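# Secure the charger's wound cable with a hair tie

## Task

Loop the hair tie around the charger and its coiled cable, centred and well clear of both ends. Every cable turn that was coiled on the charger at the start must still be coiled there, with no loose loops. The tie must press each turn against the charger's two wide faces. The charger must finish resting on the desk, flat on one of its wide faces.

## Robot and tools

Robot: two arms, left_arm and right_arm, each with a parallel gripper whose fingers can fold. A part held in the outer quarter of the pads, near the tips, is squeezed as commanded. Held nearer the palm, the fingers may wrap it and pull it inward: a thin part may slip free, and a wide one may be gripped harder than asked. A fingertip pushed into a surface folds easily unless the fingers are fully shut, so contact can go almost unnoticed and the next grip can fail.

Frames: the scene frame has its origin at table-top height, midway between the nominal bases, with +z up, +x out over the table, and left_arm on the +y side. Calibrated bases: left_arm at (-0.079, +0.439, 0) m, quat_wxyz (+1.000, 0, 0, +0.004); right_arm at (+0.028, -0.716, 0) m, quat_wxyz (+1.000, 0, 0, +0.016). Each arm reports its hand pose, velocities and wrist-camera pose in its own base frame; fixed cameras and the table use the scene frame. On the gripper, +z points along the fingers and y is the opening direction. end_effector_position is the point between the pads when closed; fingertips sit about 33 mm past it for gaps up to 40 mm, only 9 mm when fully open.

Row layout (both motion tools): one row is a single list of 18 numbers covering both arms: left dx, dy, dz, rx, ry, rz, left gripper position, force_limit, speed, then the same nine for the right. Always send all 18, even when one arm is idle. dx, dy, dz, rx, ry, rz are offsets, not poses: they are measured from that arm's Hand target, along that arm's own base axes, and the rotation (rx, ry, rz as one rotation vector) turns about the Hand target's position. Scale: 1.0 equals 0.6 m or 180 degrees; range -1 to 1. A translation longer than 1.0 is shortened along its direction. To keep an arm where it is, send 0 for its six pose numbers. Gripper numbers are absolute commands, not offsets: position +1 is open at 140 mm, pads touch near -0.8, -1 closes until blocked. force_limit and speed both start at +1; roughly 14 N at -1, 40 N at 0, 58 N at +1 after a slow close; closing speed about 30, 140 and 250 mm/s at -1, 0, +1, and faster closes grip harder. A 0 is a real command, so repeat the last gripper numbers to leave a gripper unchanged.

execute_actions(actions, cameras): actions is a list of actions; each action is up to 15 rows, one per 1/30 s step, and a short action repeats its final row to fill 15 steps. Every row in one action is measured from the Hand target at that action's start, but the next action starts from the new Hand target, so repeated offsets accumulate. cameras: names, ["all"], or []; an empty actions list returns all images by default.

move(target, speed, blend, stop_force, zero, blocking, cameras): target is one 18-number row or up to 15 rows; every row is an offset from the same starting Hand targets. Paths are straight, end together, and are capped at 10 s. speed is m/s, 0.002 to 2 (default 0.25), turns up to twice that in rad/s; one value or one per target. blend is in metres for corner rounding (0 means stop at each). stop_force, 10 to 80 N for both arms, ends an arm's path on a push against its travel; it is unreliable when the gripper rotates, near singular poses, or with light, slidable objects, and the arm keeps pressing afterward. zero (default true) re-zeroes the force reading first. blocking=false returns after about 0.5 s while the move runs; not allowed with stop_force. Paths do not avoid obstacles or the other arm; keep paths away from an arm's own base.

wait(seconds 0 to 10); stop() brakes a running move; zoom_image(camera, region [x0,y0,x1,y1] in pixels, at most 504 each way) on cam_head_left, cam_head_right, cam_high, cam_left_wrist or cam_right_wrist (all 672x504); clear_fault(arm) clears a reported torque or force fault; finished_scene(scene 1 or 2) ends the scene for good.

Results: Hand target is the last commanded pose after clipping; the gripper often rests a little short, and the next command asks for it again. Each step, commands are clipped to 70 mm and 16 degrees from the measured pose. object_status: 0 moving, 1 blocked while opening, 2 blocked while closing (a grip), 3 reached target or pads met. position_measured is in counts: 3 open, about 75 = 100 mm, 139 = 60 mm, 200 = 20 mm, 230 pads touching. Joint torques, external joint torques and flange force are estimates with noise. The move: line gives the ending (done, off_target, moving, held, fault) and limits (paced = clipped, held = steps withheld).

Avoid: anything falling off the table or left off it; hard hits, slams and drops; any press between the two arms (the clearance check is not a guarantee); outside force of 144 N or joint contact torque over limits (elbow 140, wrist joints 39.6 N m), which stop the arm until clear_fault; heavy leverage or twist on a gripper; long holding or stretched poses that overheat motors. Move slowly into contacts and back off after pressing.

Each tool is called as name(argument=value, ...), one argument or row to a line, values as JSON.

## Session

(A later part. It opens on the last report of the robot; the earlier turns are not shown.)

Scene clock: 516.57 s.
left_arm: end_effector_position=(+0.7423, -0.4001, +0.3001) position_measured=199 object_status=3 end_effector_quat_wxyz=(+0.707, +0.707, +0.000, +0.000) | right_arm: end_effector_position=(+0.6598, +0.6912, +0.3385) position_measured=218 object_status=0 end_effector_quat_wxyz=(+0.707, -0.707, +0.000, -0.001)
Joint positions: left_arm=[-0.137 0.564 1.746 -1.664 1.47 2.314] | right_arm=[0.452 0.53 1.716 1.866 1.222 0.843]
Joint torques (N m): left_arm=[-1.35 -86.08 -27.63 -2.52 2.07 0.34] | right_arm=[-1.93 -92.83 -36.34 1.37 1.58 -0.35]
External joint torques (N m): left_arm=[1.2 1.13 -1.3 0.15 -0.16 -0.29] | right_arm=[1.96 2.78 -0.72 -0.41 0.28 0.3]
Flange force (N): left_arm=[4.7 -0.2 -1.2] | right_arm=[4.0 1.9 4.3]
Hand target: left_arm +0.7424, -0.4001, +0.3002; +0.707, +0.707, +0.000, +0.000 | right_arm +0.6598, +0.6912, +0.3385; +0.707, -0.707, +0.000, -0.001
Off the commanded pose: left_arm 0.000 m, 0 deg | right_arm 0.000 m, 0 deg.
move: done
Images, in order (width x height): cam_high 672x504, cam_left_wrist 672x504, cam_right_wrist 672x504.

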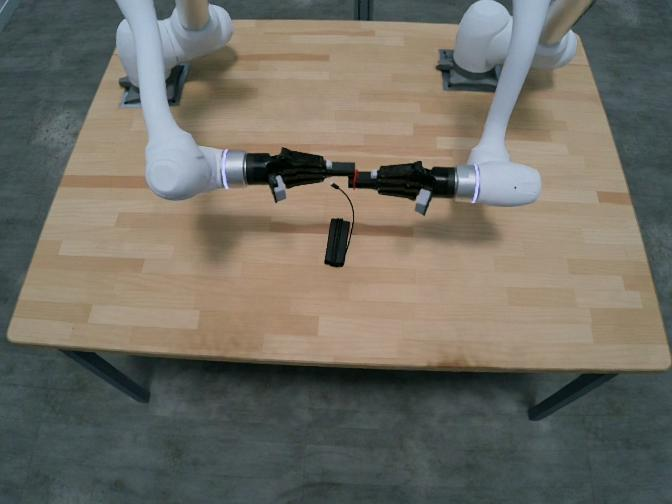

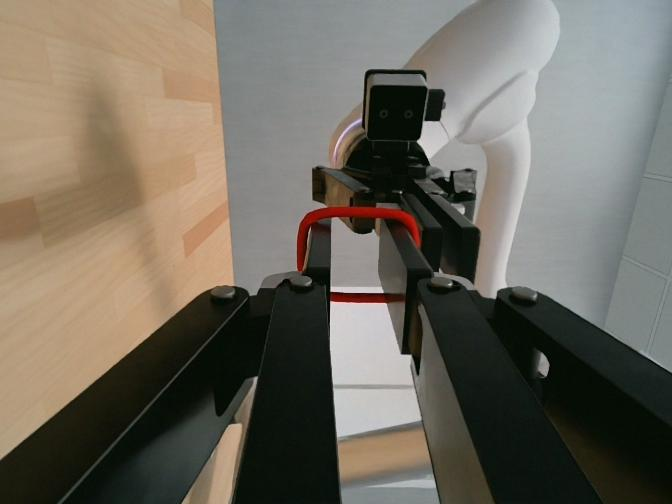

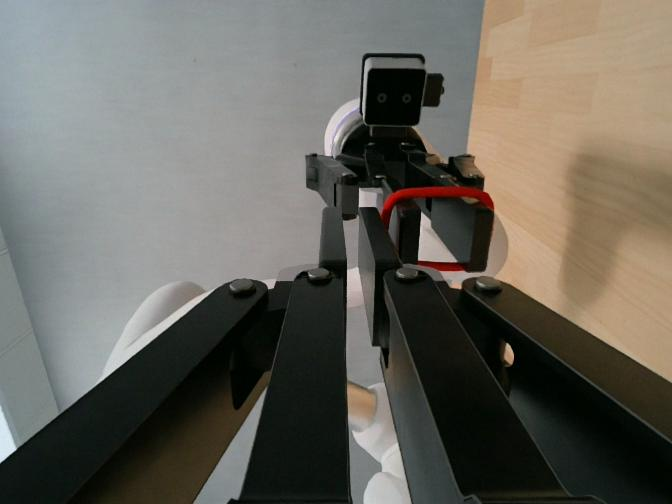

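move(
  target=[0,0,0,0,0,0,-0.55,0.5,-1,0,-0.15,0.01,0,0,0,-0.71,0,-1],
  speed=0.06,
)

move(
  target=[0,0,0,0,0,0,-0.4,0.5,-1,0,-0.1,0,0,0,0,0.4,0,-1],
  speed=0.06,
  cameras=["cam_left_wrist","cam_high"],
)

zoom_image(
  camera="cam_left_wrist",
  region=[240, 120, 460, 320],
)

zoom_image(
  camera="cam_high",
  region=[310, 130, 430, 220],
)

Scene clock: 523.47 s.
left_arm: end_effector_position=(+0.7424, -0.4001, +0.3002) position_measured=199 object_status=3 end_effector_quat_wxyz=(+0.707, +0.707, +0.000, +0.000) | right_arm: end_effector_position=(+0.6597, +0.6012, +0.3445) position_measured=218 object_status=3 end_effector_quat_wxyz=(+0.707, -0.707, +0.000, -0.001)
Joint positions: left_arm=[-0.137 0.564 1.746 -1.664 1.47 2.314] | right_arm=[0.338 0.475 1.795 1.794 1.313 0.842]
Joint torques (N m): left_arm=[-1.49 -85.51 -27.74 -2.54 2.04 0.42] | right_arm=[-2.61 -86.9 -35.71 1.67 1.62 -0.33]
External joint torques (N m): left_arm=[1.79 0.62 -1.15 0.2 -0.15 -0.37] | right_arm=[2.63 2.61 -0.56 -0.39 0.25 0.28]
Flange force (N): left_arm=[4.0 0.4 -2.1] | right_arm=[3.4 1.9 4.6]
Hand target: left_arm +0.7424, -0.4001, +0.3002; +0.707, +0.707, +0.000, +0.000 | right_arm +0.6598, +0.6012, +0.3445; +0.707, -0.707, +0.000, -0.001
Off the commanded pose: left_arm 0.000 m, 0 deg | right_arm 0.000 m, 0 deg.
move: done

Scene clock: 526.60 s.
left_arm: end_effector_position=(+0.7424, -0.4001, +0.3002) position_measured=179 object_status=3 end_effector_quat_wxyz=(+0.707, +0.707, +0.000, +0.000) | right_arm: end_effector_position=(+0.6598, +0.5412, +0.3445) position_measured=78 object_status=0 end_effector_quat_wxyz=(+0.707, -0.707, +0.000, -0.001)
Joint positions: left_arm=[-0.137 0.564 1.746 -1.664 1.47 2.314] | right_arm=[0.257 0.449 1.838 1.742 1.378 0.838]
Joint torques (N m): left_arm=[-1.22 -85.82 -27.73 -2.55 2.03 0.37] | right_arm=[-2.2 -83.71 -35.05 1.88 1.59 -0.38]
External joint torques (N m): left_arm=[1.08 0.79 -1.2 0.19 -0.13 -0.32] | right_arm=[2.53 2.36 -0.62 -0.45 0.28 0.33]
Flange force (N): left_arm=[4.1 0.2 -1.2] | right_arm=[3.6 1.6 4.1]
Hand target: left_arm +0.7424, -0.4001, +0.3002; +0.707, +0.707, +0.000, +0.000 | right_arm +0.6598, +0.5412, +0.3445; +0.707, -0.707, +0.000, -0.001
Off the commanded pose: left_arm 0.000 m, 0 deg | right_arm 0.000 m, 0 deg.
move: done
Images, in order (width x height): cam_high 672x504, cam_left_wrist 672x504.

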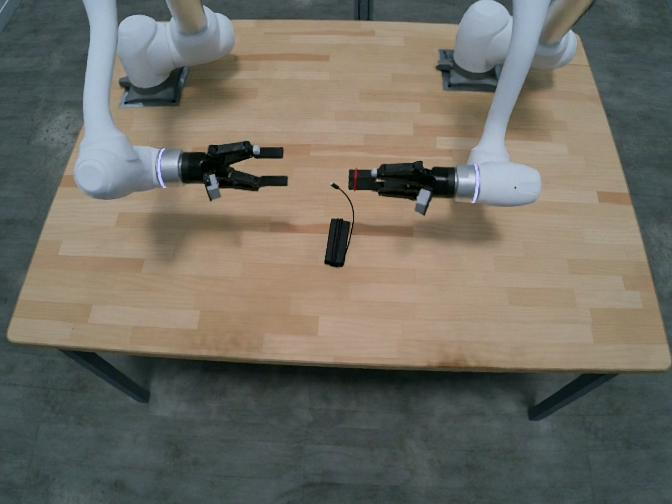

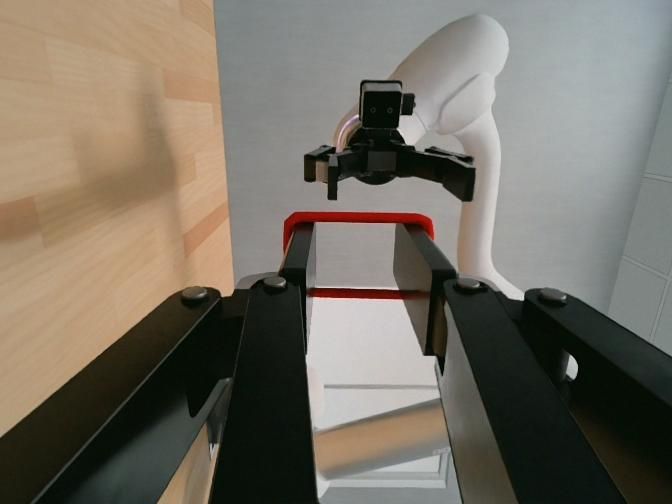

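Scaled by 2.291.

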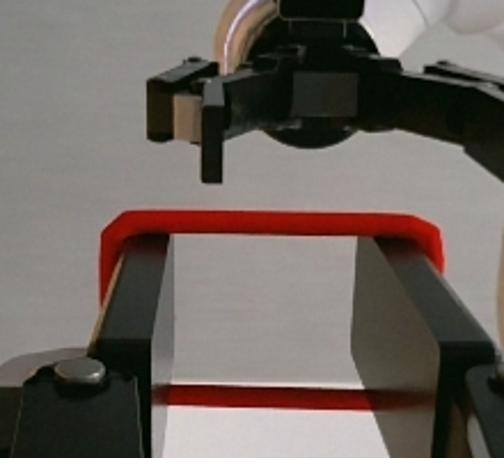

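Scaled by 4.200.

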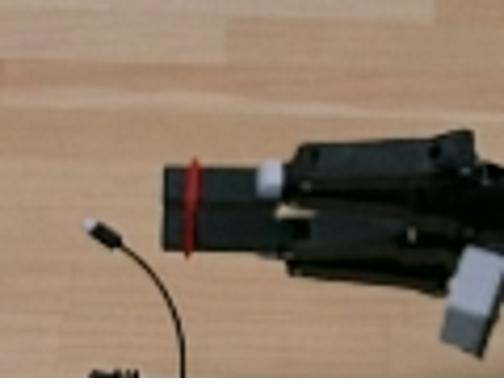

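move(
  target=[0,0.25,0.08,0,0,0,-0.4,0.5,-1,-0.15,0.12,0.0,-0.5,0,0,0.4,0,-1],
  speed=0.25,
)

move(
  target=[0,0,0,0,0,0,-0.4,0.5,-1,0.0,0.06,-0.1,0,0,-0.063,0.4,0,-1],
  cameras=["all"],
)

Scene clock: 592.43 s.
left_arm: end_effector_position=(+0.7424, -0.2501, +0.3482) position_measured=179 object_status=3 end_effector_quat_wxyz=(+0.707, +0.707, +0.000, +0.000) | right_arm: end_effector_position=(+0.5698, +0.6132, +0.3445) position_measured=78 object_status=3 end_effector_quat_wxyz=(+0.000, +1.000, +0.000, +0.000)
Joint positions: left_arm=[0.064 0.515 1.719 -1.532 1.622 2.234] | right_arm=[0.781 0.465 1.159 0 1.517 2.351]
Joint torques (N m): left_arm=[-1.25 -83.15 -29.53 -2.2 1.84 0.38] | right_arm=[-1.98 -92.11 -41.75 4.83 -0.32 -0.3]
External joint torques (N m): left_arm=[1.42 0.74 -1.13 0.14 -0.11 -0.33] | right_arm=[2.08 2.21 -0.89 -0.48 0.28 0.3]
Flange force (N): left_arm=[3.6 0.4 -2.3] | right_arm=[2.4 -6.8 -1.7]
Hand target: left_arm +0.7424, -0.2501, +0.3482; +0.707, +0.707, +0.000, +0.000 | right_arm +0.5698, +0.6132, +0.3445; +0.000, +1.000, +0.000, +0.000
Off the commanded pose: left_arm 0.000 m, 0 deg | right_arm 0.000 m, 0 deg.
move: done

Scene clock: 593.23 s.
left_arm: end_effector_position=(+0.7424, -0.2501, +0.3482) position_measured=179 object_status=3 end_effector_quat_wxyz=(+0.707, +0.707, +0.000, +0.000) | right_arm: end_effector_position=(+0.5697, +0.6491, +0.2845) position_measured=78 object_status=3 end_effector_quat_wxyz=(+0.000, +0.995, -0.098, +0.000)
Joint positions: left_arm=[0.064 0.515 1.719 -1.532 1.622 2.234] | right_arm=[0.811 0.521 1.181 0 1.439 2.579]
Joint torques (N m): left_arm=[-0.94 -83.31 -29.48 -2.26 1.9 0.35] | right_arm=[-2.19 -97.87 -41.45 4.79 -0.29 -0.3]
External joint torques (N m): left_arm=[1.12 0.91 -1.19 0.19 -0.17 -0.3] | right_arm=[2.14 3.1 -0.92 -0.48 0.26 0.3]
Flange force (N): left_arm=[3.9 0.2 -1.9] | right_arm=[1.6 -8.5 -1.1]
Hand target: left_arm +0.7424, -0.2501, +0.3482; +0.707, +0.707, +0.000, +0.000 | right_arm +0.5698, +0.6492, +0.2845; +0.000, +0.995, -0.098, +0.000
Off the commanded pose: left_arm 0.000 m, 0 deg | right_arm 0.000 m, 0 deg.
move: done

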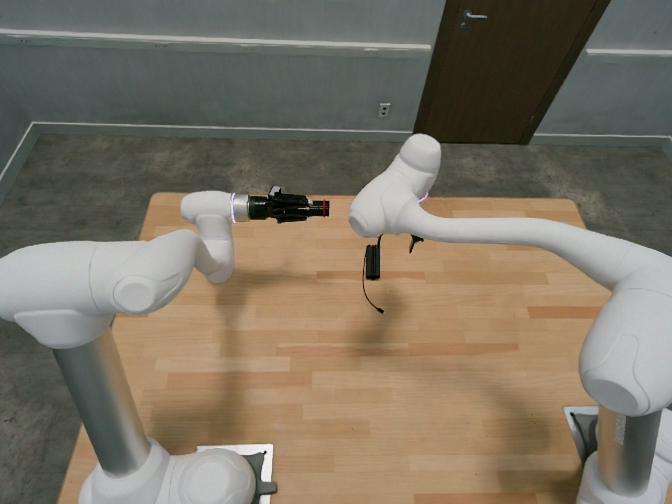

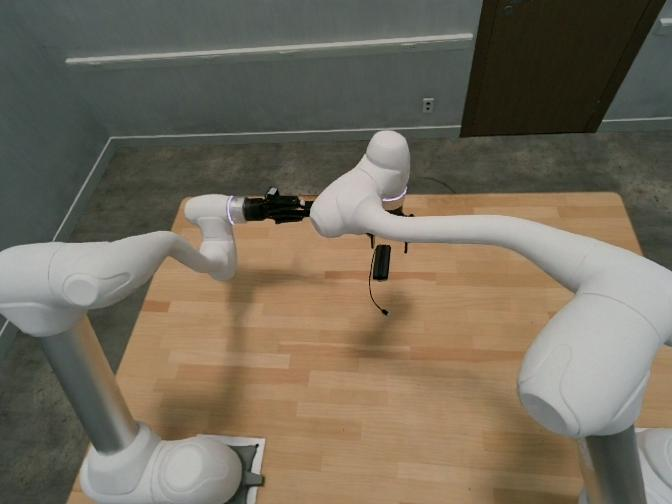

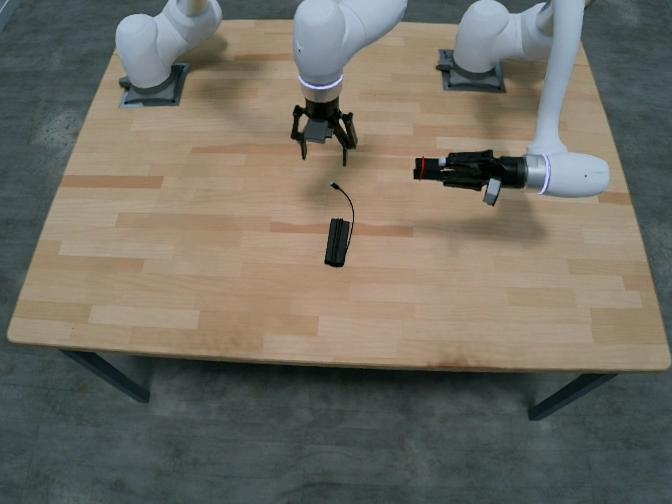

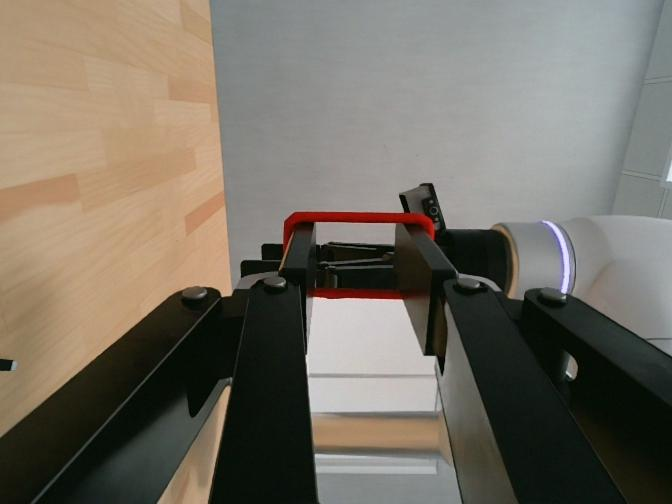

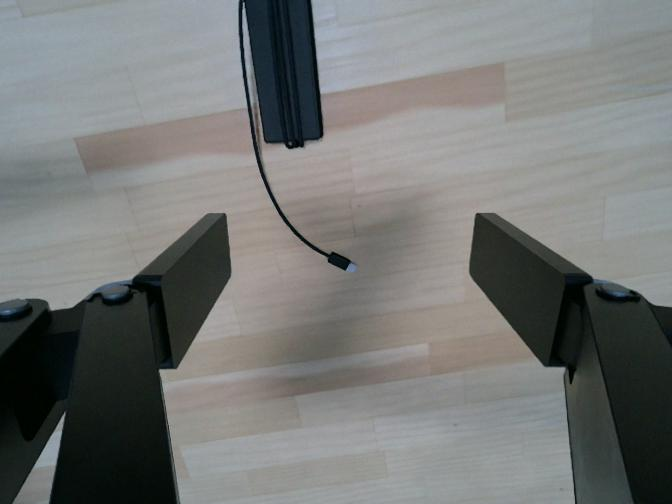

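move(
  target=[0,0,0,0,0,0,-0.4,0.5,-1,0.003,0.14,-0.29,0,0,0,-0.3,0,0],
  cameras=["cam_right_wrist"],
)

Scene clock: 598.33 s.
left_arm: end_effector_position=(+0.7424, -0.2501, +0.3482) position_measured=179 object_status=3 end_effector_quat_wxyz=(+0.707, +0.707, +0.000, +0.000) | right_arm: end_effector_position=(+0.5716, +0.7332, +0.1106) position_measured=167 object_status=3 end_effector_quat_wxyz=(+0.000, +0.995, -0.098, +0.000)
Joint positions: left_arm=[0.064 0.515 1.719 -1.532 1.622 2.234] | right_arm=[0.872 0.702 1.201 -0.001 1.237 2.64]
Joint torques (N m): left_arm=[-1.41 -83.47 -29.59 -2.23 1.9 0.34] | right_arm=[-2.05 -111.72 -39.63 4.55 -0.38 -0.31]
External joint torques (N m): left_arm=[1.39 1.16 -1.08 0.15 -0.17 -0.29] | right_arm=[1.86 3.16 -0.83 -0.44 0.35 0.31]
Flange force (N): left_arm=[4.0 -0.1 -2.2] | right_arm=[1.5 -8.3 0.5]
Hand target: left_arm +0.7424, -0.2501, +0.3482; +0.707, +0.707, +0.000, +0.000 | right_arm +0.5716, +0.7332, +0.1105; +0.000, +0.995, -0.098, +0.000
Off the commanded pose: left_arm 0.000 m, 0 deg | right_arm 0.000 m, 0 deg.
move: done
Images, in order (width x height): cam_right_wrist 672x504.

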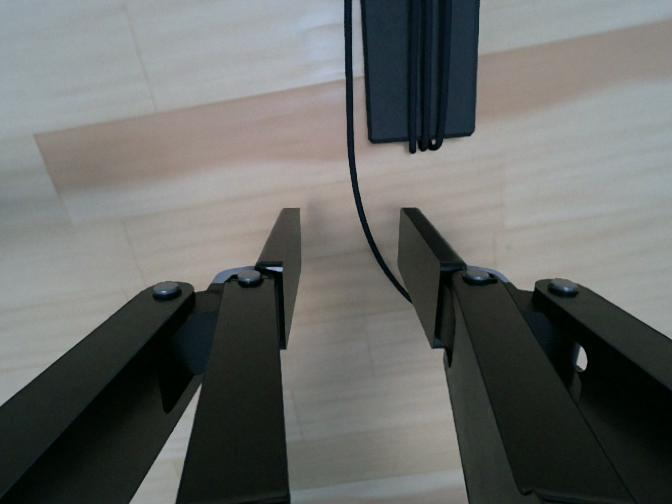

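move(
  target=[0,0,0,0,0,0,-0.4,0.5,-1,0,0,-0.12,0,0,0,-0.3,0,0],
  speed=0.12,
)

move(
  target=[0,0,0,0,0,0,-0.4,0.5,-1,0,0,0,0,0,0,-1,-0.6,-1],
)

wait(
  seconds=0.7,
)

move(
  target=[
    [0,0,0,0,0,0,-0.4,0.5,-1,-0.02,0,0.11,0,0,0,-1,-0.6,-1],
    [0,0,0,0,0,0,-0.4,0.5,-1,-0.042,-0.115,0.11,0,0,0,-1,-0.6,-1],
  ],
  speed=0.1,
  cameras=["cam_right_wrist"],
)

Scene clock: 604.30 s.
left_arm: end_effector_position=(+0.7424, -0.2501, +0.3482) position_measured=179 object_status=3 end_effector_quat_wxyz=(+0.707, +0.707, +0.000, +0.000) | right_arm: end_effector_position=(+0.5716, +0.7332, +0.0386) position_measured=167 object_status=3 end_effector_quat_wxyz=(+0.000, +0.995, -0.098, +0.000)
Joint positions: left_arm=[0.064 0.515 1.719 -1.532 1.622 2.234] | right_arm=[0.872 0.748 1.258 -0.001 1.135 2.64]
Joint torques (N m): left_arm=[-1.2 -83.45 -29.58 -2.27 1.89 0.34] | right_arm=[-2.24 -113.02 -38.44 4.39 -0.32 -0.23]
External joint torques (N m): left_arm=[0.81 1.34 -1.05 0.17 -0.16 -0.29] | right_arm=[1.84 3.12 -0.17 -0.47 0.29 0.23]
Flange force (N): left_arm=[4.2 -0.3 -1.5] | right_arm=[0.6 -6.1 1.7]
Hand target: left_arm +0.7424, -0.2501, +0.3482; +0.707, +0.707, +0.000, +0.000 | right_arm +0.5716, +0.7332, +0.0385; +0.000, +0.995, -0.098, +0.000
Off the commanded pose: left_arm 0.000 m, 0 deg | right_arm 0.000 m, 0 deg.
move: done

Scene clock: 605.77 s.
left_arm: end_effector_position=(+0.7424, -0.2501, +0.3482) position_measured=179 object_status=3 end_effector_quat_wxyz=(+0.707, +0.707, +0.000, +0.000) | right_arm: end_effector_position=(+0.5715, +0.7332, +0.0385) position_measured=226 object_status=0 end_effector_quat_wxyz=(+0.000, +0.995, -0.098, +0.000)
Joint positions: left_arm=[0.064 0.515 1.719 -1.532 1.622 2.234] | right_arm=[0.872 0.749 1.258 -0.001 1.135 2.64]
Joint torques (N m): left_arm=[-0.93 -83.39 -29.56 -2.2 1.86 0.32] | right_arm=[-2.06 -113.65 -37.86 4.41 -0.31 -0.3]
External joint torques (N m): left_arm=[1.55 1.33 -1.03 0.16 -0.14 -0.27] | right_arm=[1.71 3.53 -0.77 -0.5 0.28 0.3]
Flange force (N): left_arm=[4.0 -0.3 -2.5] | right_arm=[1.7 -8.2 1.6]
Hand target: left_arm +0.7424, -0.2501, +0.3482; +0.707, +0.707, +0.000, +0.000 | right_arm +0.5716, +0.7332, +0.0385; +0.000, +0.995, -0.098, +0.000
Off the commanded pose: left_arm 0.000 m, 0 deg | right_arm 0.000 m, 0 deg.
move: done

Scene clock: 606.47 s.
left_arm: end_effector_position=(+0.7424, -0.2501, +0.3482) position_measured=179 object_status=3 end_effector_quat_wxyz=(+0.707, +0.707, +0.000, +0.000) | right_arm: end_effector_position=(+0.5715, +0.7332, +0.0385) position_measured=226 object_status=2 end_effector_quat_wxyz=(+0.000, +0.995, -0.098, +0.000)
Joint positions: left_arm=[0.064 0.515 1.719 -1.532 1.622 2.234] | right_arm=[0.872 0.749 1.258 -0.001 1.135 2.64]
Joint torques (N m): left_arm=[-1.26 -83.51 -29.41 -2.24 1.87 0.41] | right_arm=[-2.2 -113.47 -37.84 4.39 -0.26 -0.28]
External joint torques (N m): left_arm=[1.34 1.12 -1.27 0.17 -0.14 -0.36] | right_arm=[2.09 4.09 -0.49 -0.5 0.24 0.28]
Flange force (N): left_arm=[4.4 0.1 -2.3] | right_arm=[1.3 -8.3 2.3]
Hand target: left_arm +0.7424, -0.2501, +0.3482; +0.707, +0.707, +0.000, +0.000 | right_arm +0.5716, +0.7332, +0.0385; +0.000, +0.995, -0.098, +0.000
Tool commands: left_gripper/position=-0.4 left_gripper/force_limit=+0.5 left_gripper/speed=-1.0 right_gripper/position=-1.0 right_gripper/force_limit=-0.6 right_gripper/speed=-1.0
Off the commanded pose: left_arm 0.000 m, 0 deg | right_arm 0.000 m, 0 deg.
wait: 0.70 s; at rest by 0.17 s

Scene clock: 608.33 s.
left_arm: end_effector_position=(+0.7424, -0.2501, +0.3482) position_measured=179 object_status=3 end_effector_quat_wxyz=(+0.707, +0.707, +0.000, +0.000) | right_arm: end_effector_position=(+0.5464, +0.6642, +0.1045) position_measured=226 object_status=2 end_effector_quat_wxyz=(+0.000, +0.995, -0.098, +0.000)
Joint positions: left_arm=[0.064 0.515 1.719 -1.532 1.622 2.234] | right_arm=[0.843 0.597 1.394 -0.001 1.15 2.611]
Joint torques (N m): left_arm=[-1.38 -83.66 -29.48 -2.29 1.87 0.32] | right_arm=[-1.34 -101.25 -37.97 4.63 0.01 -0.28]
External joint torques (N m): left_arm=[1.34 1.57 -1.13 0.22 -0.14 -0.27] | right_arm=[1.42 3.1 -1.04 -0.66 -0.04 0.28]
Flange force (N): left_arm=[4.6 -0.5 -2.3] | right_arm=[1.7 -7.4 1.3]
Hand target: left_arm +0.7424, -0.2501, +0.3482; +0.707, +0.707, +0.000, +0.000 | right_arm +0.5464, +0.6642, +0.1045; +0.000, +0.995, -0.098, +0.000
Off the commanded pose: left_arm 0.000 m, 0 deg | right_arm 0.000 m, 0 deg.
move: done
Images, in order (width x height): cam_right_wrist 672x504.

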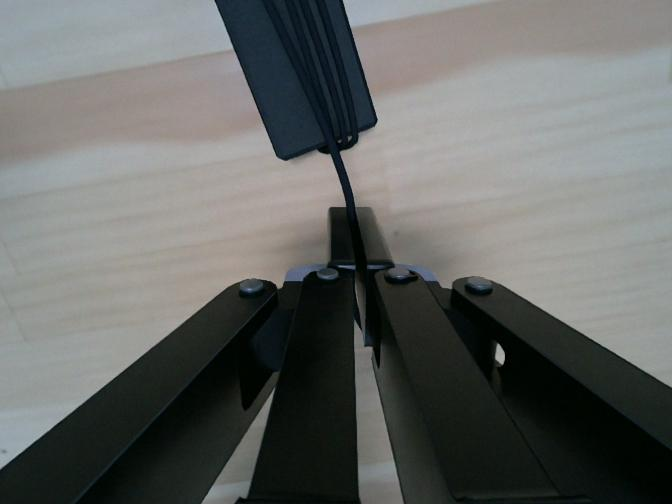

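move(
  target=[
    [0,0,0,0,0,0,-0.4,0.5,-1,0.025,-0.03,-0.03,0,0,0,-1,-0.6,-1],
    [0,0,0,0,0,0,-0.4,0.5,-1,0.025,-0.06,-0.11,0,0,0,-1,-0.6,-1],
  ],
  speed=0.08,
  cameras=["cam_right_wrist"],
)

move(
  target=[0,0,0,0,0,0,-0.4,0.5,-1,0,0,0,0,0,0,-0.5,-0.6,-1],
)

move(
  target=[0,0,0,0,0,0,-0.4,0.5,-1,-0.0,0,0.2,0,0,0,-0.1,0,-1],
  speed=0.1,
  cameras=["cam_right_wrist"],
)

Scene clock: 614.93 s.
left_arm: end_effector_position=(+0.7424, -0.2501, +0.3482) position_measured=179 object_status=3 end_effector_quat_wxyz=(+0.707, +0.707, +0.000, +0.000) | right_arm: end_effector_position=(+0.5614, +0.6282, +0.0385) position_measured=226 object_status=2 end_effector_quat_wxyz=(+0.000, +0.995, -0.098, +0.000)
Joint positions: left_arm=[0.064 0.515 1.719 -1.532 1.622 2.234] | right_arm=[0.801 0.621 1.485 -0.001 1.034 2.569]
Joint torques (N m): left_arm=[-1.27 -83.5 -29.43 -2.27 1.83 0.34] | right_arm=[-1.69 -100.7 -35.87 4.24 -0.25 -0.31]
External joint torques (N m): left_arm=[0.97 1.14 -1.25 0.19 -0.09 -0.29] | right_arm=[1.8 2.61 -0.84 -0.52 0.22 0.31]
Flange force (N): left_arm=[4.3 0.0 -1.8] | right_arm=[0.9 -6.5 1.3]
Hand target: left_arm +0.7424, -0.2501, +0.3482; +0.707, +0.707, +0.000, +0.000 | right_arm +0.5614, +0.6282, +0.0385; +0.000, +0.995, -0.098, +0.000
Off the commanded pose: left_arm 0.000 m, 0 deg | right_arm 0.000 m, 0 deg.
move: done
Images, in order (width x height): cam_right_wrist 672x504.

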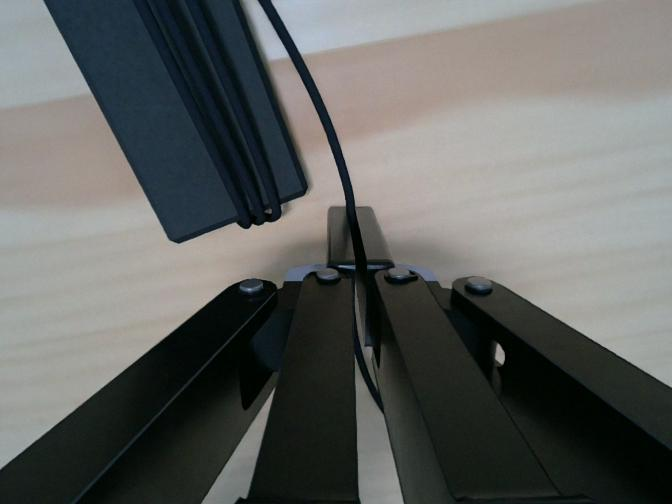

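Scene clock: 615.93 s.
left_arm: end_effector_position=(+0.7424, -0.2501, +0.3482) position_measured=179 object_status=3 end_effector_quat_wxyz=(+0.707, +0.707, +0.000, +0.000) | right_arm: end_effector_position=(+0.5614, +0.6282, +0.0385) position_measured=192 object_status=0 end_effector_quat_wxyz=(+0.000, +0.995, -0.098, +0.000)
Joint positions: left_arm=[0.064 0.515 1.719 -1.532 1.622 2.234] | right_arm=[0.801 0.621 1.486 -0.001 1.034 2.569]
Joint torques (N m): left_arm=[-1.26 -83.19 -29.47 -2.26 1.87 0.33] | right_arm=[-1.88 -100.74 -35.86 4.19 -0.27 -0.28]
External joint torques (N m): left_arm=[1.45 0.68 -1.25 0.18 -0.14 -0.28] | right_arm=[2.04 2.68 -0.93 -0.45 0.23 0.28]
Flange force (N): left_arm=[3.7 0.5 -2.3] | right_arm=[0.8 -6.9 1.3]
Hand target: left_arm +0.7424, -0.2501, +0.3482; +0.707, +0.707, +0.000, +0.000 | right_arm +0.5614, +0.6282, +0.0385; +0.000, +0.995, -0.098, +0.000
Off the commanded pose: left_arm 0.000 m, 0 deg | right_arm 0.000 m, 0 deg.
move: done

Scene clock: 617.47 s.
left_arm: end_effector_position=(+0.7424, -0.2501, +0.3482) position_measured=179 object_status=3 end_effector_quat_wxyz=(+0.707, +0.707, +0.000, +0.000) | right_arm: end_effector_position=(+0.5613, +0.6282, +0.1585) position_measured=141 object_status=3 end_effector_quat_wxyz=(+0.000, +0.995, -0.098, +0.000)
Joint positions: left_arm=[0.064 0.515 1.719 -1.532 1.622 2.234] | right_arm=[0.801 0.537 1.388 0 1.215 2.569]
Joint torques (N m): left_arm=[-1.49 -83.43 -29.52 -2.27 1.84 0.38] | right_arm=[-2.22 -96.47 -39.54 4.59 -0.31 -0.3]
External joint torques (N m): left_arm=[1.41 1.08 -1.16 0.18 -0.11 -0.33] | right_arm=[2.51 2.89 -0.37 -0.52 0.28 0.3]
Flange force (N): left_arm=[4.0 0.1 -2.4] | right_arm=[0.0 -6.6 0.8]
Hand target: left_arm +0.7424, -0.2501, +0.3482; +0.707, +0.707, +0.000, +0.000 | right_arm +0.5614, +0.6282, +0.1585; +0.000, +0.995, -0.098, +0.000
Off the commanded pose: left_arm 0.000 m, 0 deg | right_arm 0.000 m, 0 deg.
move: done
Images, in order (width x height): cam_right_wrist 672x504.

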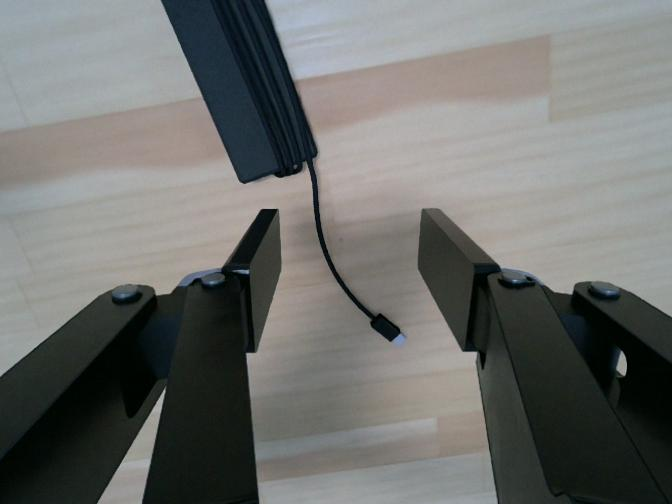

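move(
  target=[0,0,0,0,0,0,-0.4,0.5,-1,0.091,0.073,-0.08,0,0,0.126,0.4,0,0],
  cameras=["cam_right_wrist"],
)

Scene clock: 622.90 s.
left_arm: end_effector_position=(+0.7424, -0.2501, +0.3482) position_measured=179 object_status=3 end_effector_quat_wxyz=(+0.707, +0.707, +0.000, +0.000) | right_arm: end_effector_position=(+0.6159, +0.6720, +0.1105) position_measured=78 object_status=3 end_effector_quat_wxyz=(+0.000, +0.995, +0.099, +0.000)
Joint positions: left_arm=[0.064 0.515 1.719 -1.532 1.622 2.234] | right_arm=[0.791 0.673 1.253 0 1.215 2.163]
Joint torques (N m): left_arm=[-1.39 -83.91 -29.39 -2.26 1.89 0.39] | right_arm=[-2.06 -108.48 -39.19 4.53 -0.35 -0.28]
External joint torques (N m): left_arm=[1.39 1.57 -1.28 0.18 -0.16 -0.34] | right_arm=[1.61 2.94 -0.9 -0.46 0.3 0.28]
Flange force (N): left_arm=[5.0 -0.3 -2.4] | right_arm=[4.9 -6.2 0.5]
Hand target: left_arm +0.7424, -0.2501, +0.3482; +0.707, +0.707, +0.000, +0.000 | right_arm +0.6160, +0.6720, +0.1105; +0.000, +0.995, +0.099, +0.000
Off the commanded pose: left_arm 0.000 m, 0 deg | right_arm 0.000 m, 0 deg.
move: done
Images, in order (width x height): cam_right_wrist 672x504.

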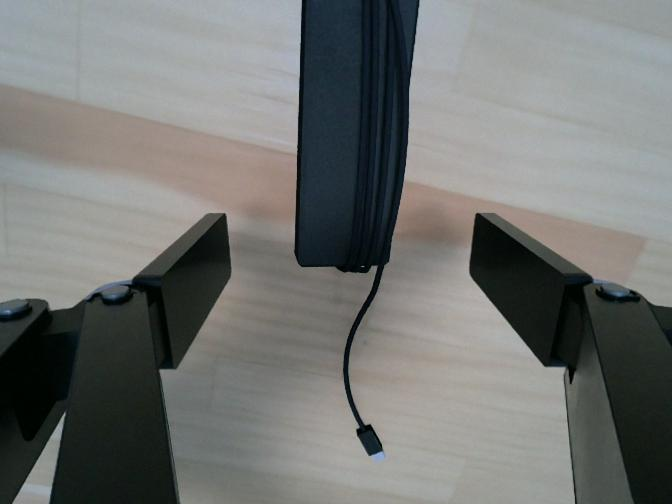

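move(
  target=[0,0,0,0,0,0,-0.4,0.5,-1,0,0,-0.117,0,0,-0.012,0.4,0,0],
  cameras=["cam_right_wrist"],
  speed=0.1,
)

move(
  target=[0,0,0,0,0,0,-0.4,0.5,-1,0,0,0,0,0,0,-1,0.3,-1],
)

wait(
  seconds=0.7,
  cameras=["cam_right_wrist"],
)

Scene clock: 632.53 s.
left_arm: end_effector_position=(+0.7424, -0.2501, +0.3482) position_measured=179 object_status=3 end_effector_quat_wxyz=(+0.707, +0.707, +0.000, +0.000) | right_arm: end_effector_position=(+0.6160, +0.6720, +0.0404) position_measured=78 object_status=3 end_effector_quat_wxyz=(+0.000, +0.997, +0.080, +0.000)
Joint positions: left_arm=[0.064 0.515 1.719 -1.532 1.622 2.234] | right_arm=[0.791 0.72 1.307 0 1.114 2.201]
Joint torques (N m): left_arm=[-1.55 -83.43 -29.49 -2.22 1.89 0.37] | right_arm=[-2.09 -111.56 -37.88 4.13 -0.33 -0.31]
External joint torques (N m): left_arm=[1.63 1.05 -1.19 0.15 -0.15 -0.32] | right_arm=[2.02 3.83 -0.51 -0.23 0.28 0.31]
Flange force (N): left_arm=[4.0 0.1 -2.6] | right_arm=[4.4 -6.7 2.1]
Hand target: left_arm +0.7424, -0.2501, +0.3482; +0.707, +0.707, +0.000, +0.000 | right_arm +0.6160, +0.6720, +0.0403; +0.000, +0.997, +0.080, +0.000
Off the commanded pose: left_arm 0.000 m, 0 deg | right_arm 0.000 m, 0 deg.
move: done
Images, in order (width x height): cam_right_wrist 672x504.

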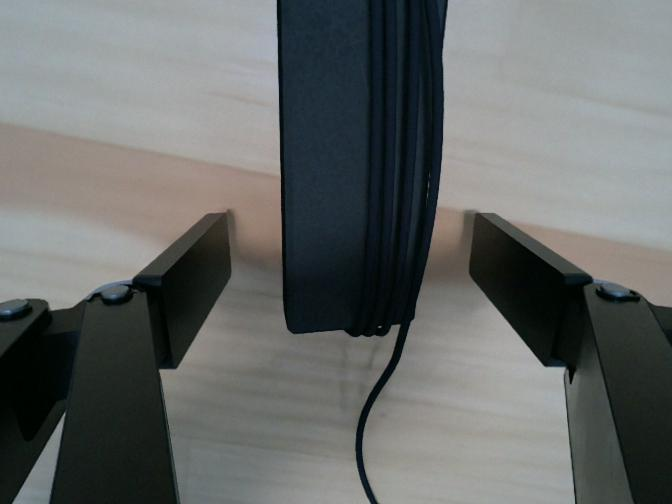

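Scene clock: 634.57 s.
left_arm: end_effector_position=(+0.7424, -0.2501, +0.3482) position_measured=179 object_status=3 end_effector_quat_wxyz=(+0.707, +0.707, +0.000, +0.000) | right_arm: end_effector_position=(+0.6160, +0.6720, +0.0403) position_measured=150 object_status=0 end_effector_quat_wxyz=(+0.000, +0.997, +0.080, +0.000)
Joint positions: left_arm=[0.064 0.515 1.719 -1.532 1.622 2.234] | right_arm=[0.791 0.72 1.307 0 1.114 2.201]
Joint torques (N m): left_arm=[-1.41 -83.64 -29.49 -2.27 1.86 0.38] | right_arm=[-2.4 -99.66 -32.28 4.21 -0.64 -0.37]
External joint torques (N m): left_arm=[1.5 1.31 -1.18 0.19 -0.13 -0.33] | right_arm=[2.8 -7.89 -6.05 -0.29 0.59 0.37]
Flange force (N): left_arm=[4.4 -0.1 -2.5] | right_arm=[2.2 -6.1 -10.6]
Hand target: left_arm +0.7424, -0.2501, +0.3482; +0.707, +0.707, +0.000, +0.000 | right_arm +0.6160, +0.6720, +0.0403; +0.000, +0.997, +0.080, +0.000
Off the commanded pose: left_arm 0.000 m, 0 deg | right_arm 0.000 m, 0 deg.
move: done

Scene clock: 635.27 s.
left_arm: end_effector_position=(+0.7424, -0.2501, +0.3482) position_measured=179 object_status=3 end_effector_quat_wxyz=(+0.707, +0.707, +0.000, +0.000) | right_arm: end_effector_position=(+0.6160, +0.6720, +0.0403) position_measured=150 object_status=2 end_effector_quat_wxyz=(+0.000, +0.997, +0.080, +0.000)
Joint positions: left_arm=[0.064 0.515 1.719 -1.532 1.622 2.234] | right_arm=[0.791 0.72 1.307 0 1.114 2.201]
Joint torques (N m): left_arm=[-1.23 -83.82 -29.44 -2.26 1.84 0.36] | right_arm=[-2.42 -99.63 -32.21 4.23 -0.69 -0.38]
External joint torques (N m): left_arm=[1.53 1.6 -1.19 0.21 -0.11 -0.31] | right_arm=[2.4 -8.61 -6.37 -0.3 0.63 0.38]
Flange force (N): left_arm=[4.7 -0.5 -2.6] | right_arm=[2.3 -5.7 -11.4]
Hand target: left_arm +0.7424, -0.2501, +0.3482; +0.707, +0.707, +0.000, +0.000 | right_arm +0.6160, +0.6720, +0.0403; +0.000, +0.997, +0.080, +0.000
Tool commands: left_gripper/position=-0.4 left_gripper/force_limit=+0.5 left_gripper/speed=-1.0 right_gripper/position=-1.0 right_gripper/force_limit=+0.3 right_gripper/speed=-1.0
Off the commanded pose: left_arm 0.000 m, 0 deg | right_arm 0.000 m, 0 deg.
wait: 0.70 s; at rest by 0.17 s
Images, in order (width x height): cam_right_wrist 672x504.

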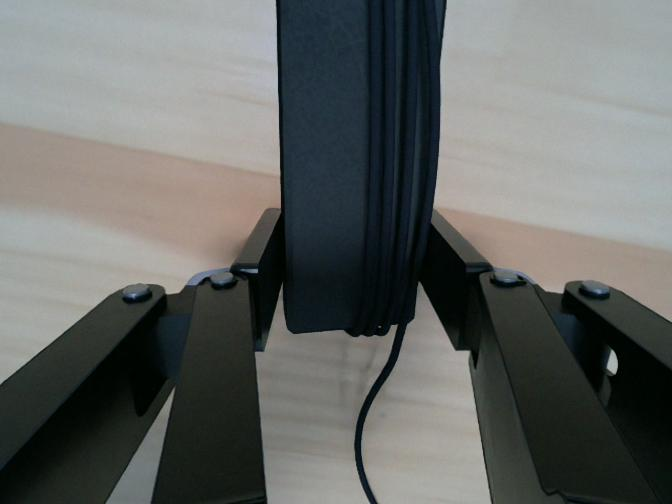

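move(
  target=[
    [0,0.1,0,0,0,0,-0.4,0.5,-1,0,0,0.5,0,0,0,-1,0.3,-1],
    [0,0.1,-0.055,0,-0.5,0,-0.4,0.5,-1,0.073,-0.087,0.5,0,0,0.439,-1,0.3,-1],
  ],
  cameras=["all"],
  speed=0.2,
)

Scene clock: 647.60 s.
left_arm: end_effector_position=(+0.7423, -0.1901, +0.3151) position_measured=179 object_status=3 end_effector_quat_wxyz=(+0.500, +0.500, -0.500, +0.500) | right_arm: end_effector_position=(+0.6598, +0.6198, +0.3403) position_measured=150 object_status=2 end_effector_quat_wxyz=(+0.000, +0.718, +0.696, +0.000)
Joint positions: left_arm=[0.144 0.561 1.715 -1.477 1.681 3.852] | right_arm=[0.716 0.591 0.97 0.001 1.58 0.746]
Joint torques (N m): left_arm=[-1.48 -86.05 -28.12 -2 2.02 0.29] | right_arm=[-2.28 -107.26 -43.52 4.95 -0.4 -0.33]
External joint torques (N m): left_arm=[1.57 1.43 -0.95 0.2 -0.19 -0.29] | right_arm=[2.63 5.58 0.78 -0.52 0.36 0.33]
Flange force (N): left_arm=[-0.7 -3.8 -2.8] | right_arm=[8.7 4.1 0.7]
Hand target: left_arm +0.7424, -0.1901, +0.3152; +0.500, +0.500, -0.500, +0.500 | right_arm +0.6598, +0.6198, +0.3403; +0.000, +0.718, +0.696, +0.000
Off the commanded pose: left_arm 0.000 m, 0 deg | right_arm 0.000 m, 0 deg.
move: done

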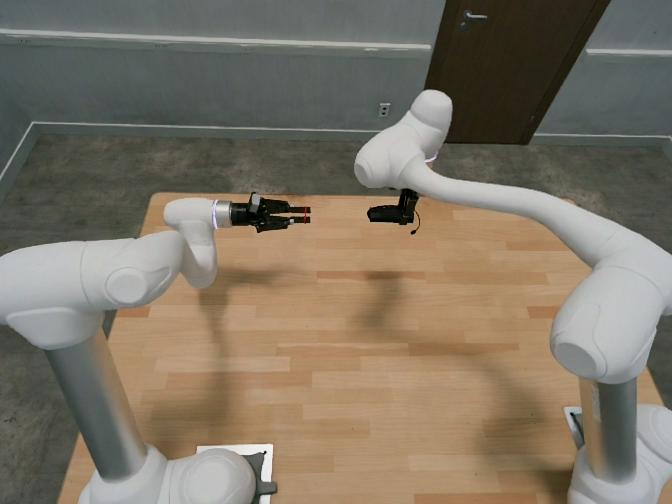

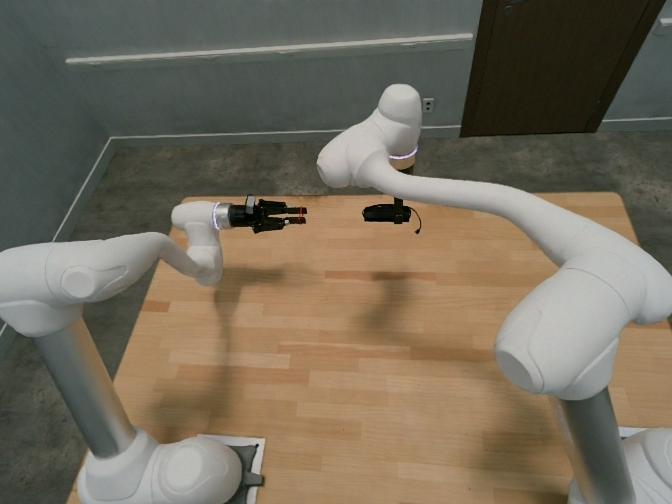

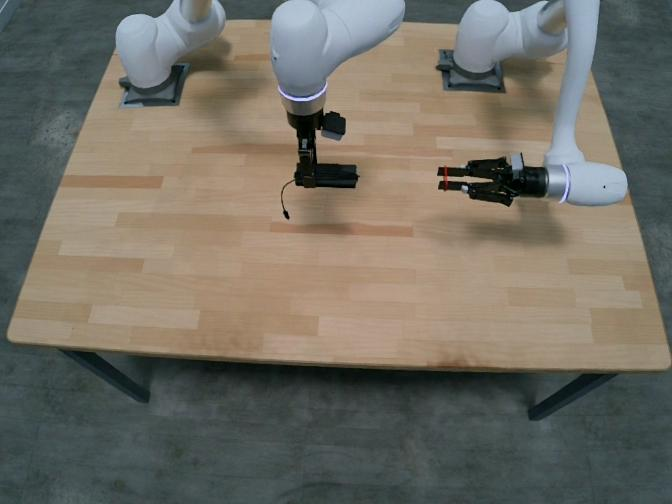

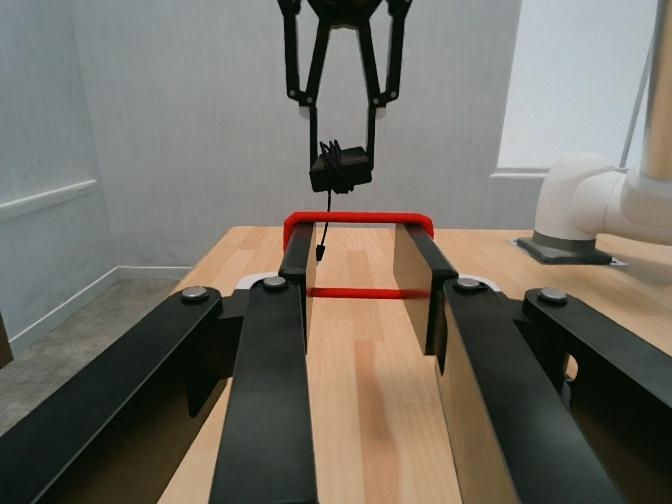

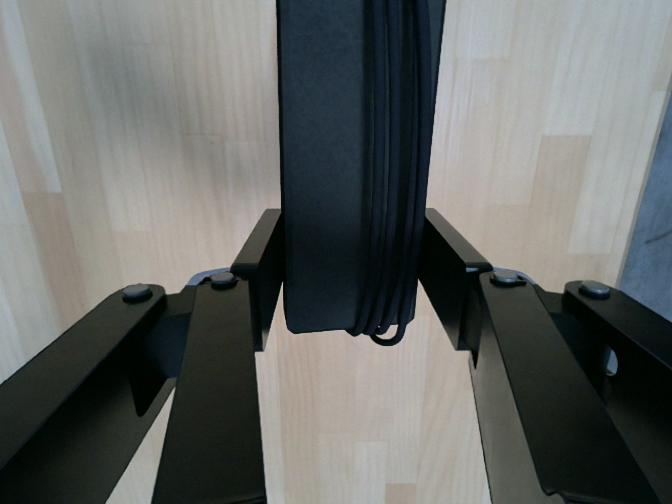

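zoom_image(
  camera="cam_left_wrist",
  region=[280, 100, 420, 220],
)

zoom_image(
  camera="cam_high",
  region=[260, 100, 400, 230],
)

zoom_image(
  camera="cam_head_left",
  region=[280, 170, 440, 250],
)

Scaled by 3.600.

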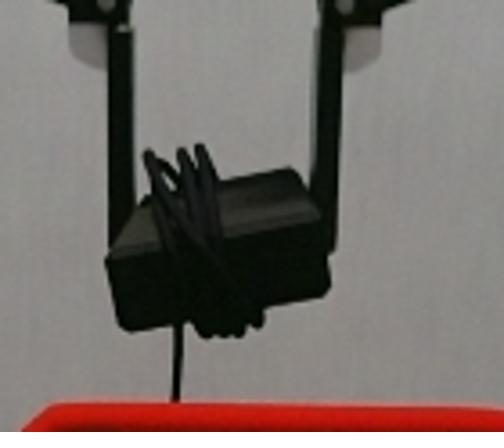

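Scaled by 3.600.

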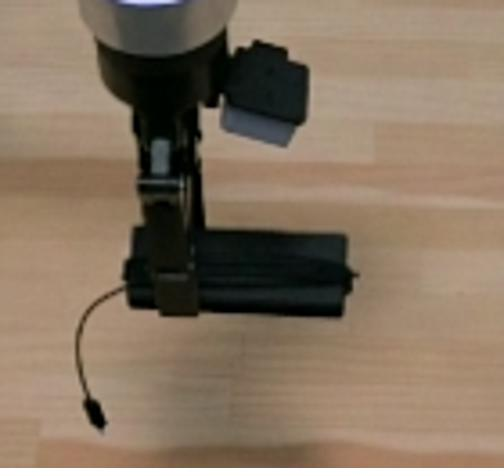

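Scaled by 3.150.

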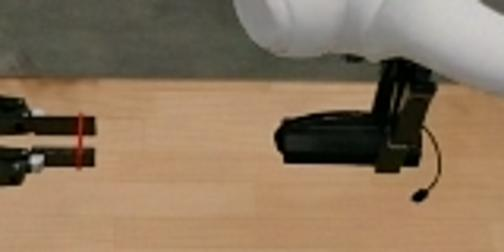

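move(
  target=[0,0,0,0,0,0,-0.07,1,-0.5,0,0,0,0,0,0,-1,0.3,-1],
)

move(
  target=[0.01,-0.23,0,0,0.061,0,-0.07,1,-0.5,0,0,0,0,0,0,-1,0.3,-1],
  cameras=["all"],
  speed=0.2,
)

zoom_image(
  camera="cam_left_wrist",
  region=[220, 80, 500, 320],
)

zoom_image(
  camera="cam_high",
  region=[280, 110, 440, 230],
)

zoom_image(
  camera="cam_head_left",
  region=[280, 170, 440, 250],
)

Scene clock: 662.67 s.
left_arm: end_effector_position=(+0.7424, -0.1901, +0.3152) position_measured=137 object_status=0 end_effector_quat_wxyz=(+0.500, +0.500, -0.500, +0.500) | right_arm: end_effector_position=(+0.6598, +0.6198, +0.3403) position_measured=150 object_status=2 end_effector_quat_wxyz=(+0.000, +0.718, +0.696, +0.000)
Joint positions: left_arm=[0.144 0.561 1.715 -1.477 1.681 3.852] | right_arm=[0.716 0.591 0.97 0.001 1.58 0.746]
Joint torques (N m): left_arm=[-1.37 -85.83 -27.98 -2 2.01 0.3] | right_arm=[-2.17 -107.26 -43.39 4.95 -0.39 -0.3]
External joint torques (N m): left_arm=[1.61 0.97 -1.14 0.21 -0.19 -0.3] | right_arm=[2.33 5.67 0.6 -0.52 0.35 0.3]
Flange force (N): left_arm=[-0.1 -3.6 -2.8] | right_arm=[8.9 4.8 0.4]
Hand target: left_arm +0.7424, -0.1901, +0.3152; +0.500, +0.500, -0.500, +0.500 | right_arm +0.6598, +0.6198, +0.3403; +0.000, +0.718, +0.696, +0.000
Off the commanded pose: left_arm 0.000 m, 0 deg | right_arm 0.000 m, 0 deg.
move: done

Scene clock: 663.73 s.
left_arm: end_effector_position=(+0.7484, -0.3281, +0.3153) position_measured=137 object_status=3 end_effector_quat_wxyz=(+0.546, +0.545, -0.450, +0.450) | right_arm: end_effector_position=(+0.6598, +0.6198, +0.3403) position_measured=150 object_status=2 end_effector_quat_wxyz=(+0.000, +0.718, +0.696, +0.000)
Joint positions: left_arm=[-0.04 0.551 1.732 -1.597 1.541 3.662] | right_arm=[0.716 0.591 0.97 0.001 1.58 0.746]
Joint torques (N m): left_arm=[-1.45 -86.78 -28.27 -2.4 1.98 0.33] | right_arm=[-2.08 -107.14 -43.44 4.92 -0.36 -0.28]
External joint torques (N m): left_arm=[1.51 2.34 -1.16 0.2 -0.15 -0.32] | right_arm=[2.33 5.93 0.72 -0.49 0.31 0.28]
Flange force (N): left_arm=[-0.3 -6.0 -2.1] | right_arm=[9.0 4.9 0.6]
Hand target: left_arm +0.7484, -0.3281, +0.3152; +0.546, +0.545, -0.450, +0.450 | right_arm +0.6598, +0.6198, +0.3403; +0.000, +0.718, +0.696, +0.000
Off the commanded pose: left_arm 0.000 m, 0 deg | right_arm 0.000 m, 0 deg.
move: done

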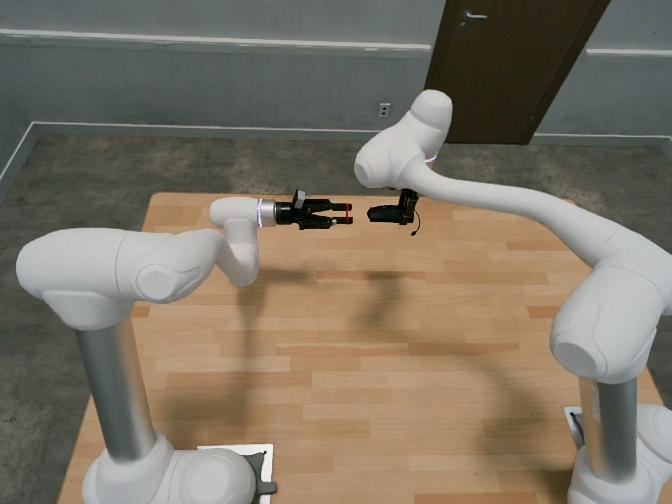

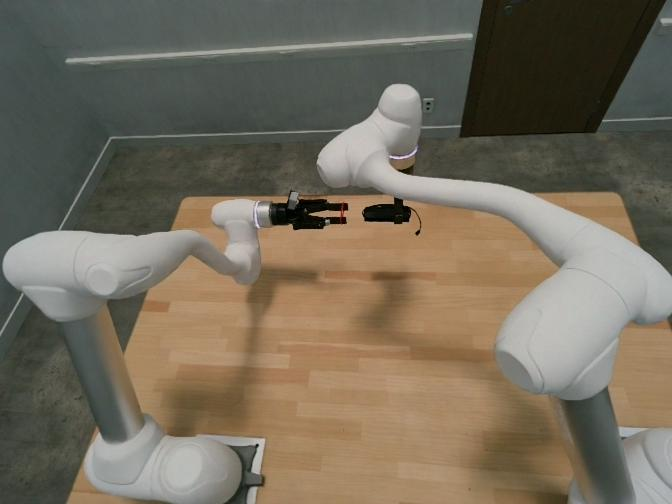

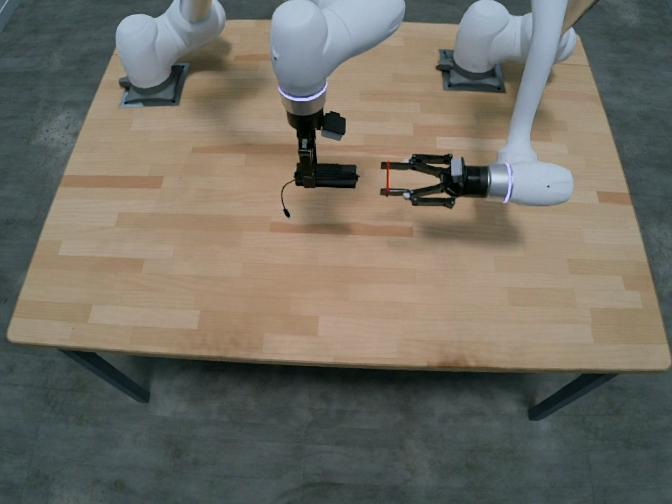

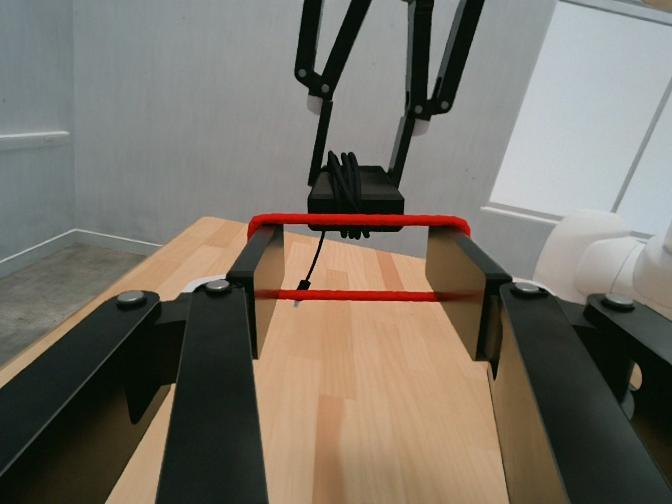

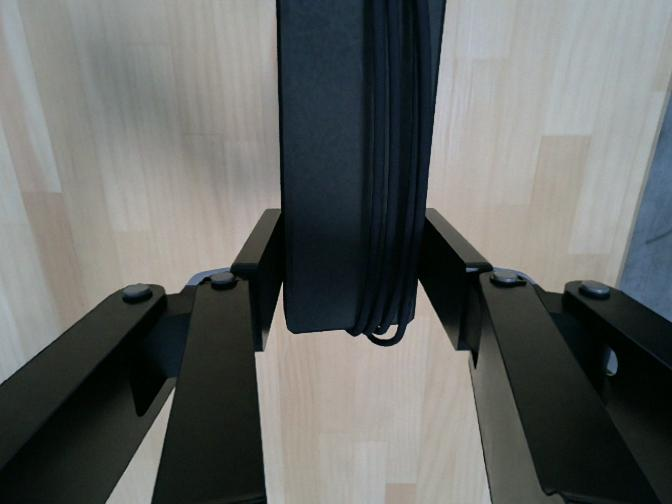

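Scaled by 1.800.

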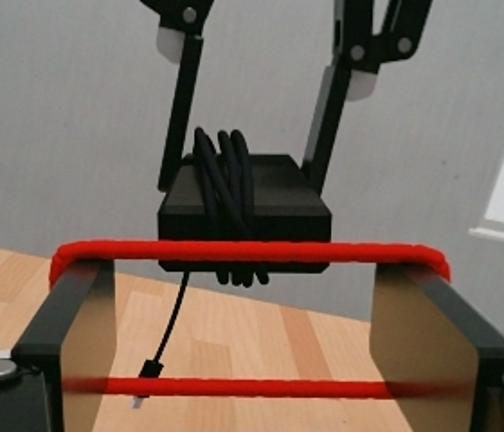

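Scaled by 3.150.

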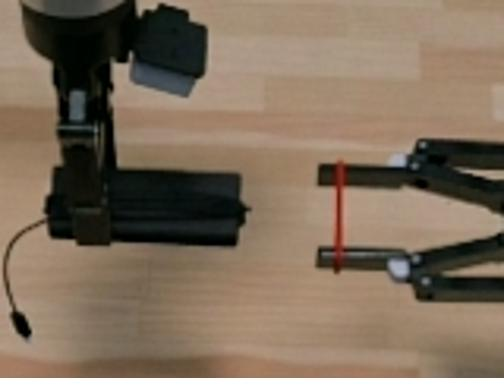

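Scaled by 3.150.

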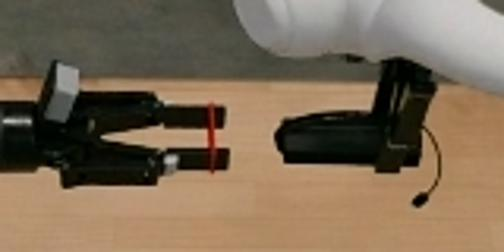

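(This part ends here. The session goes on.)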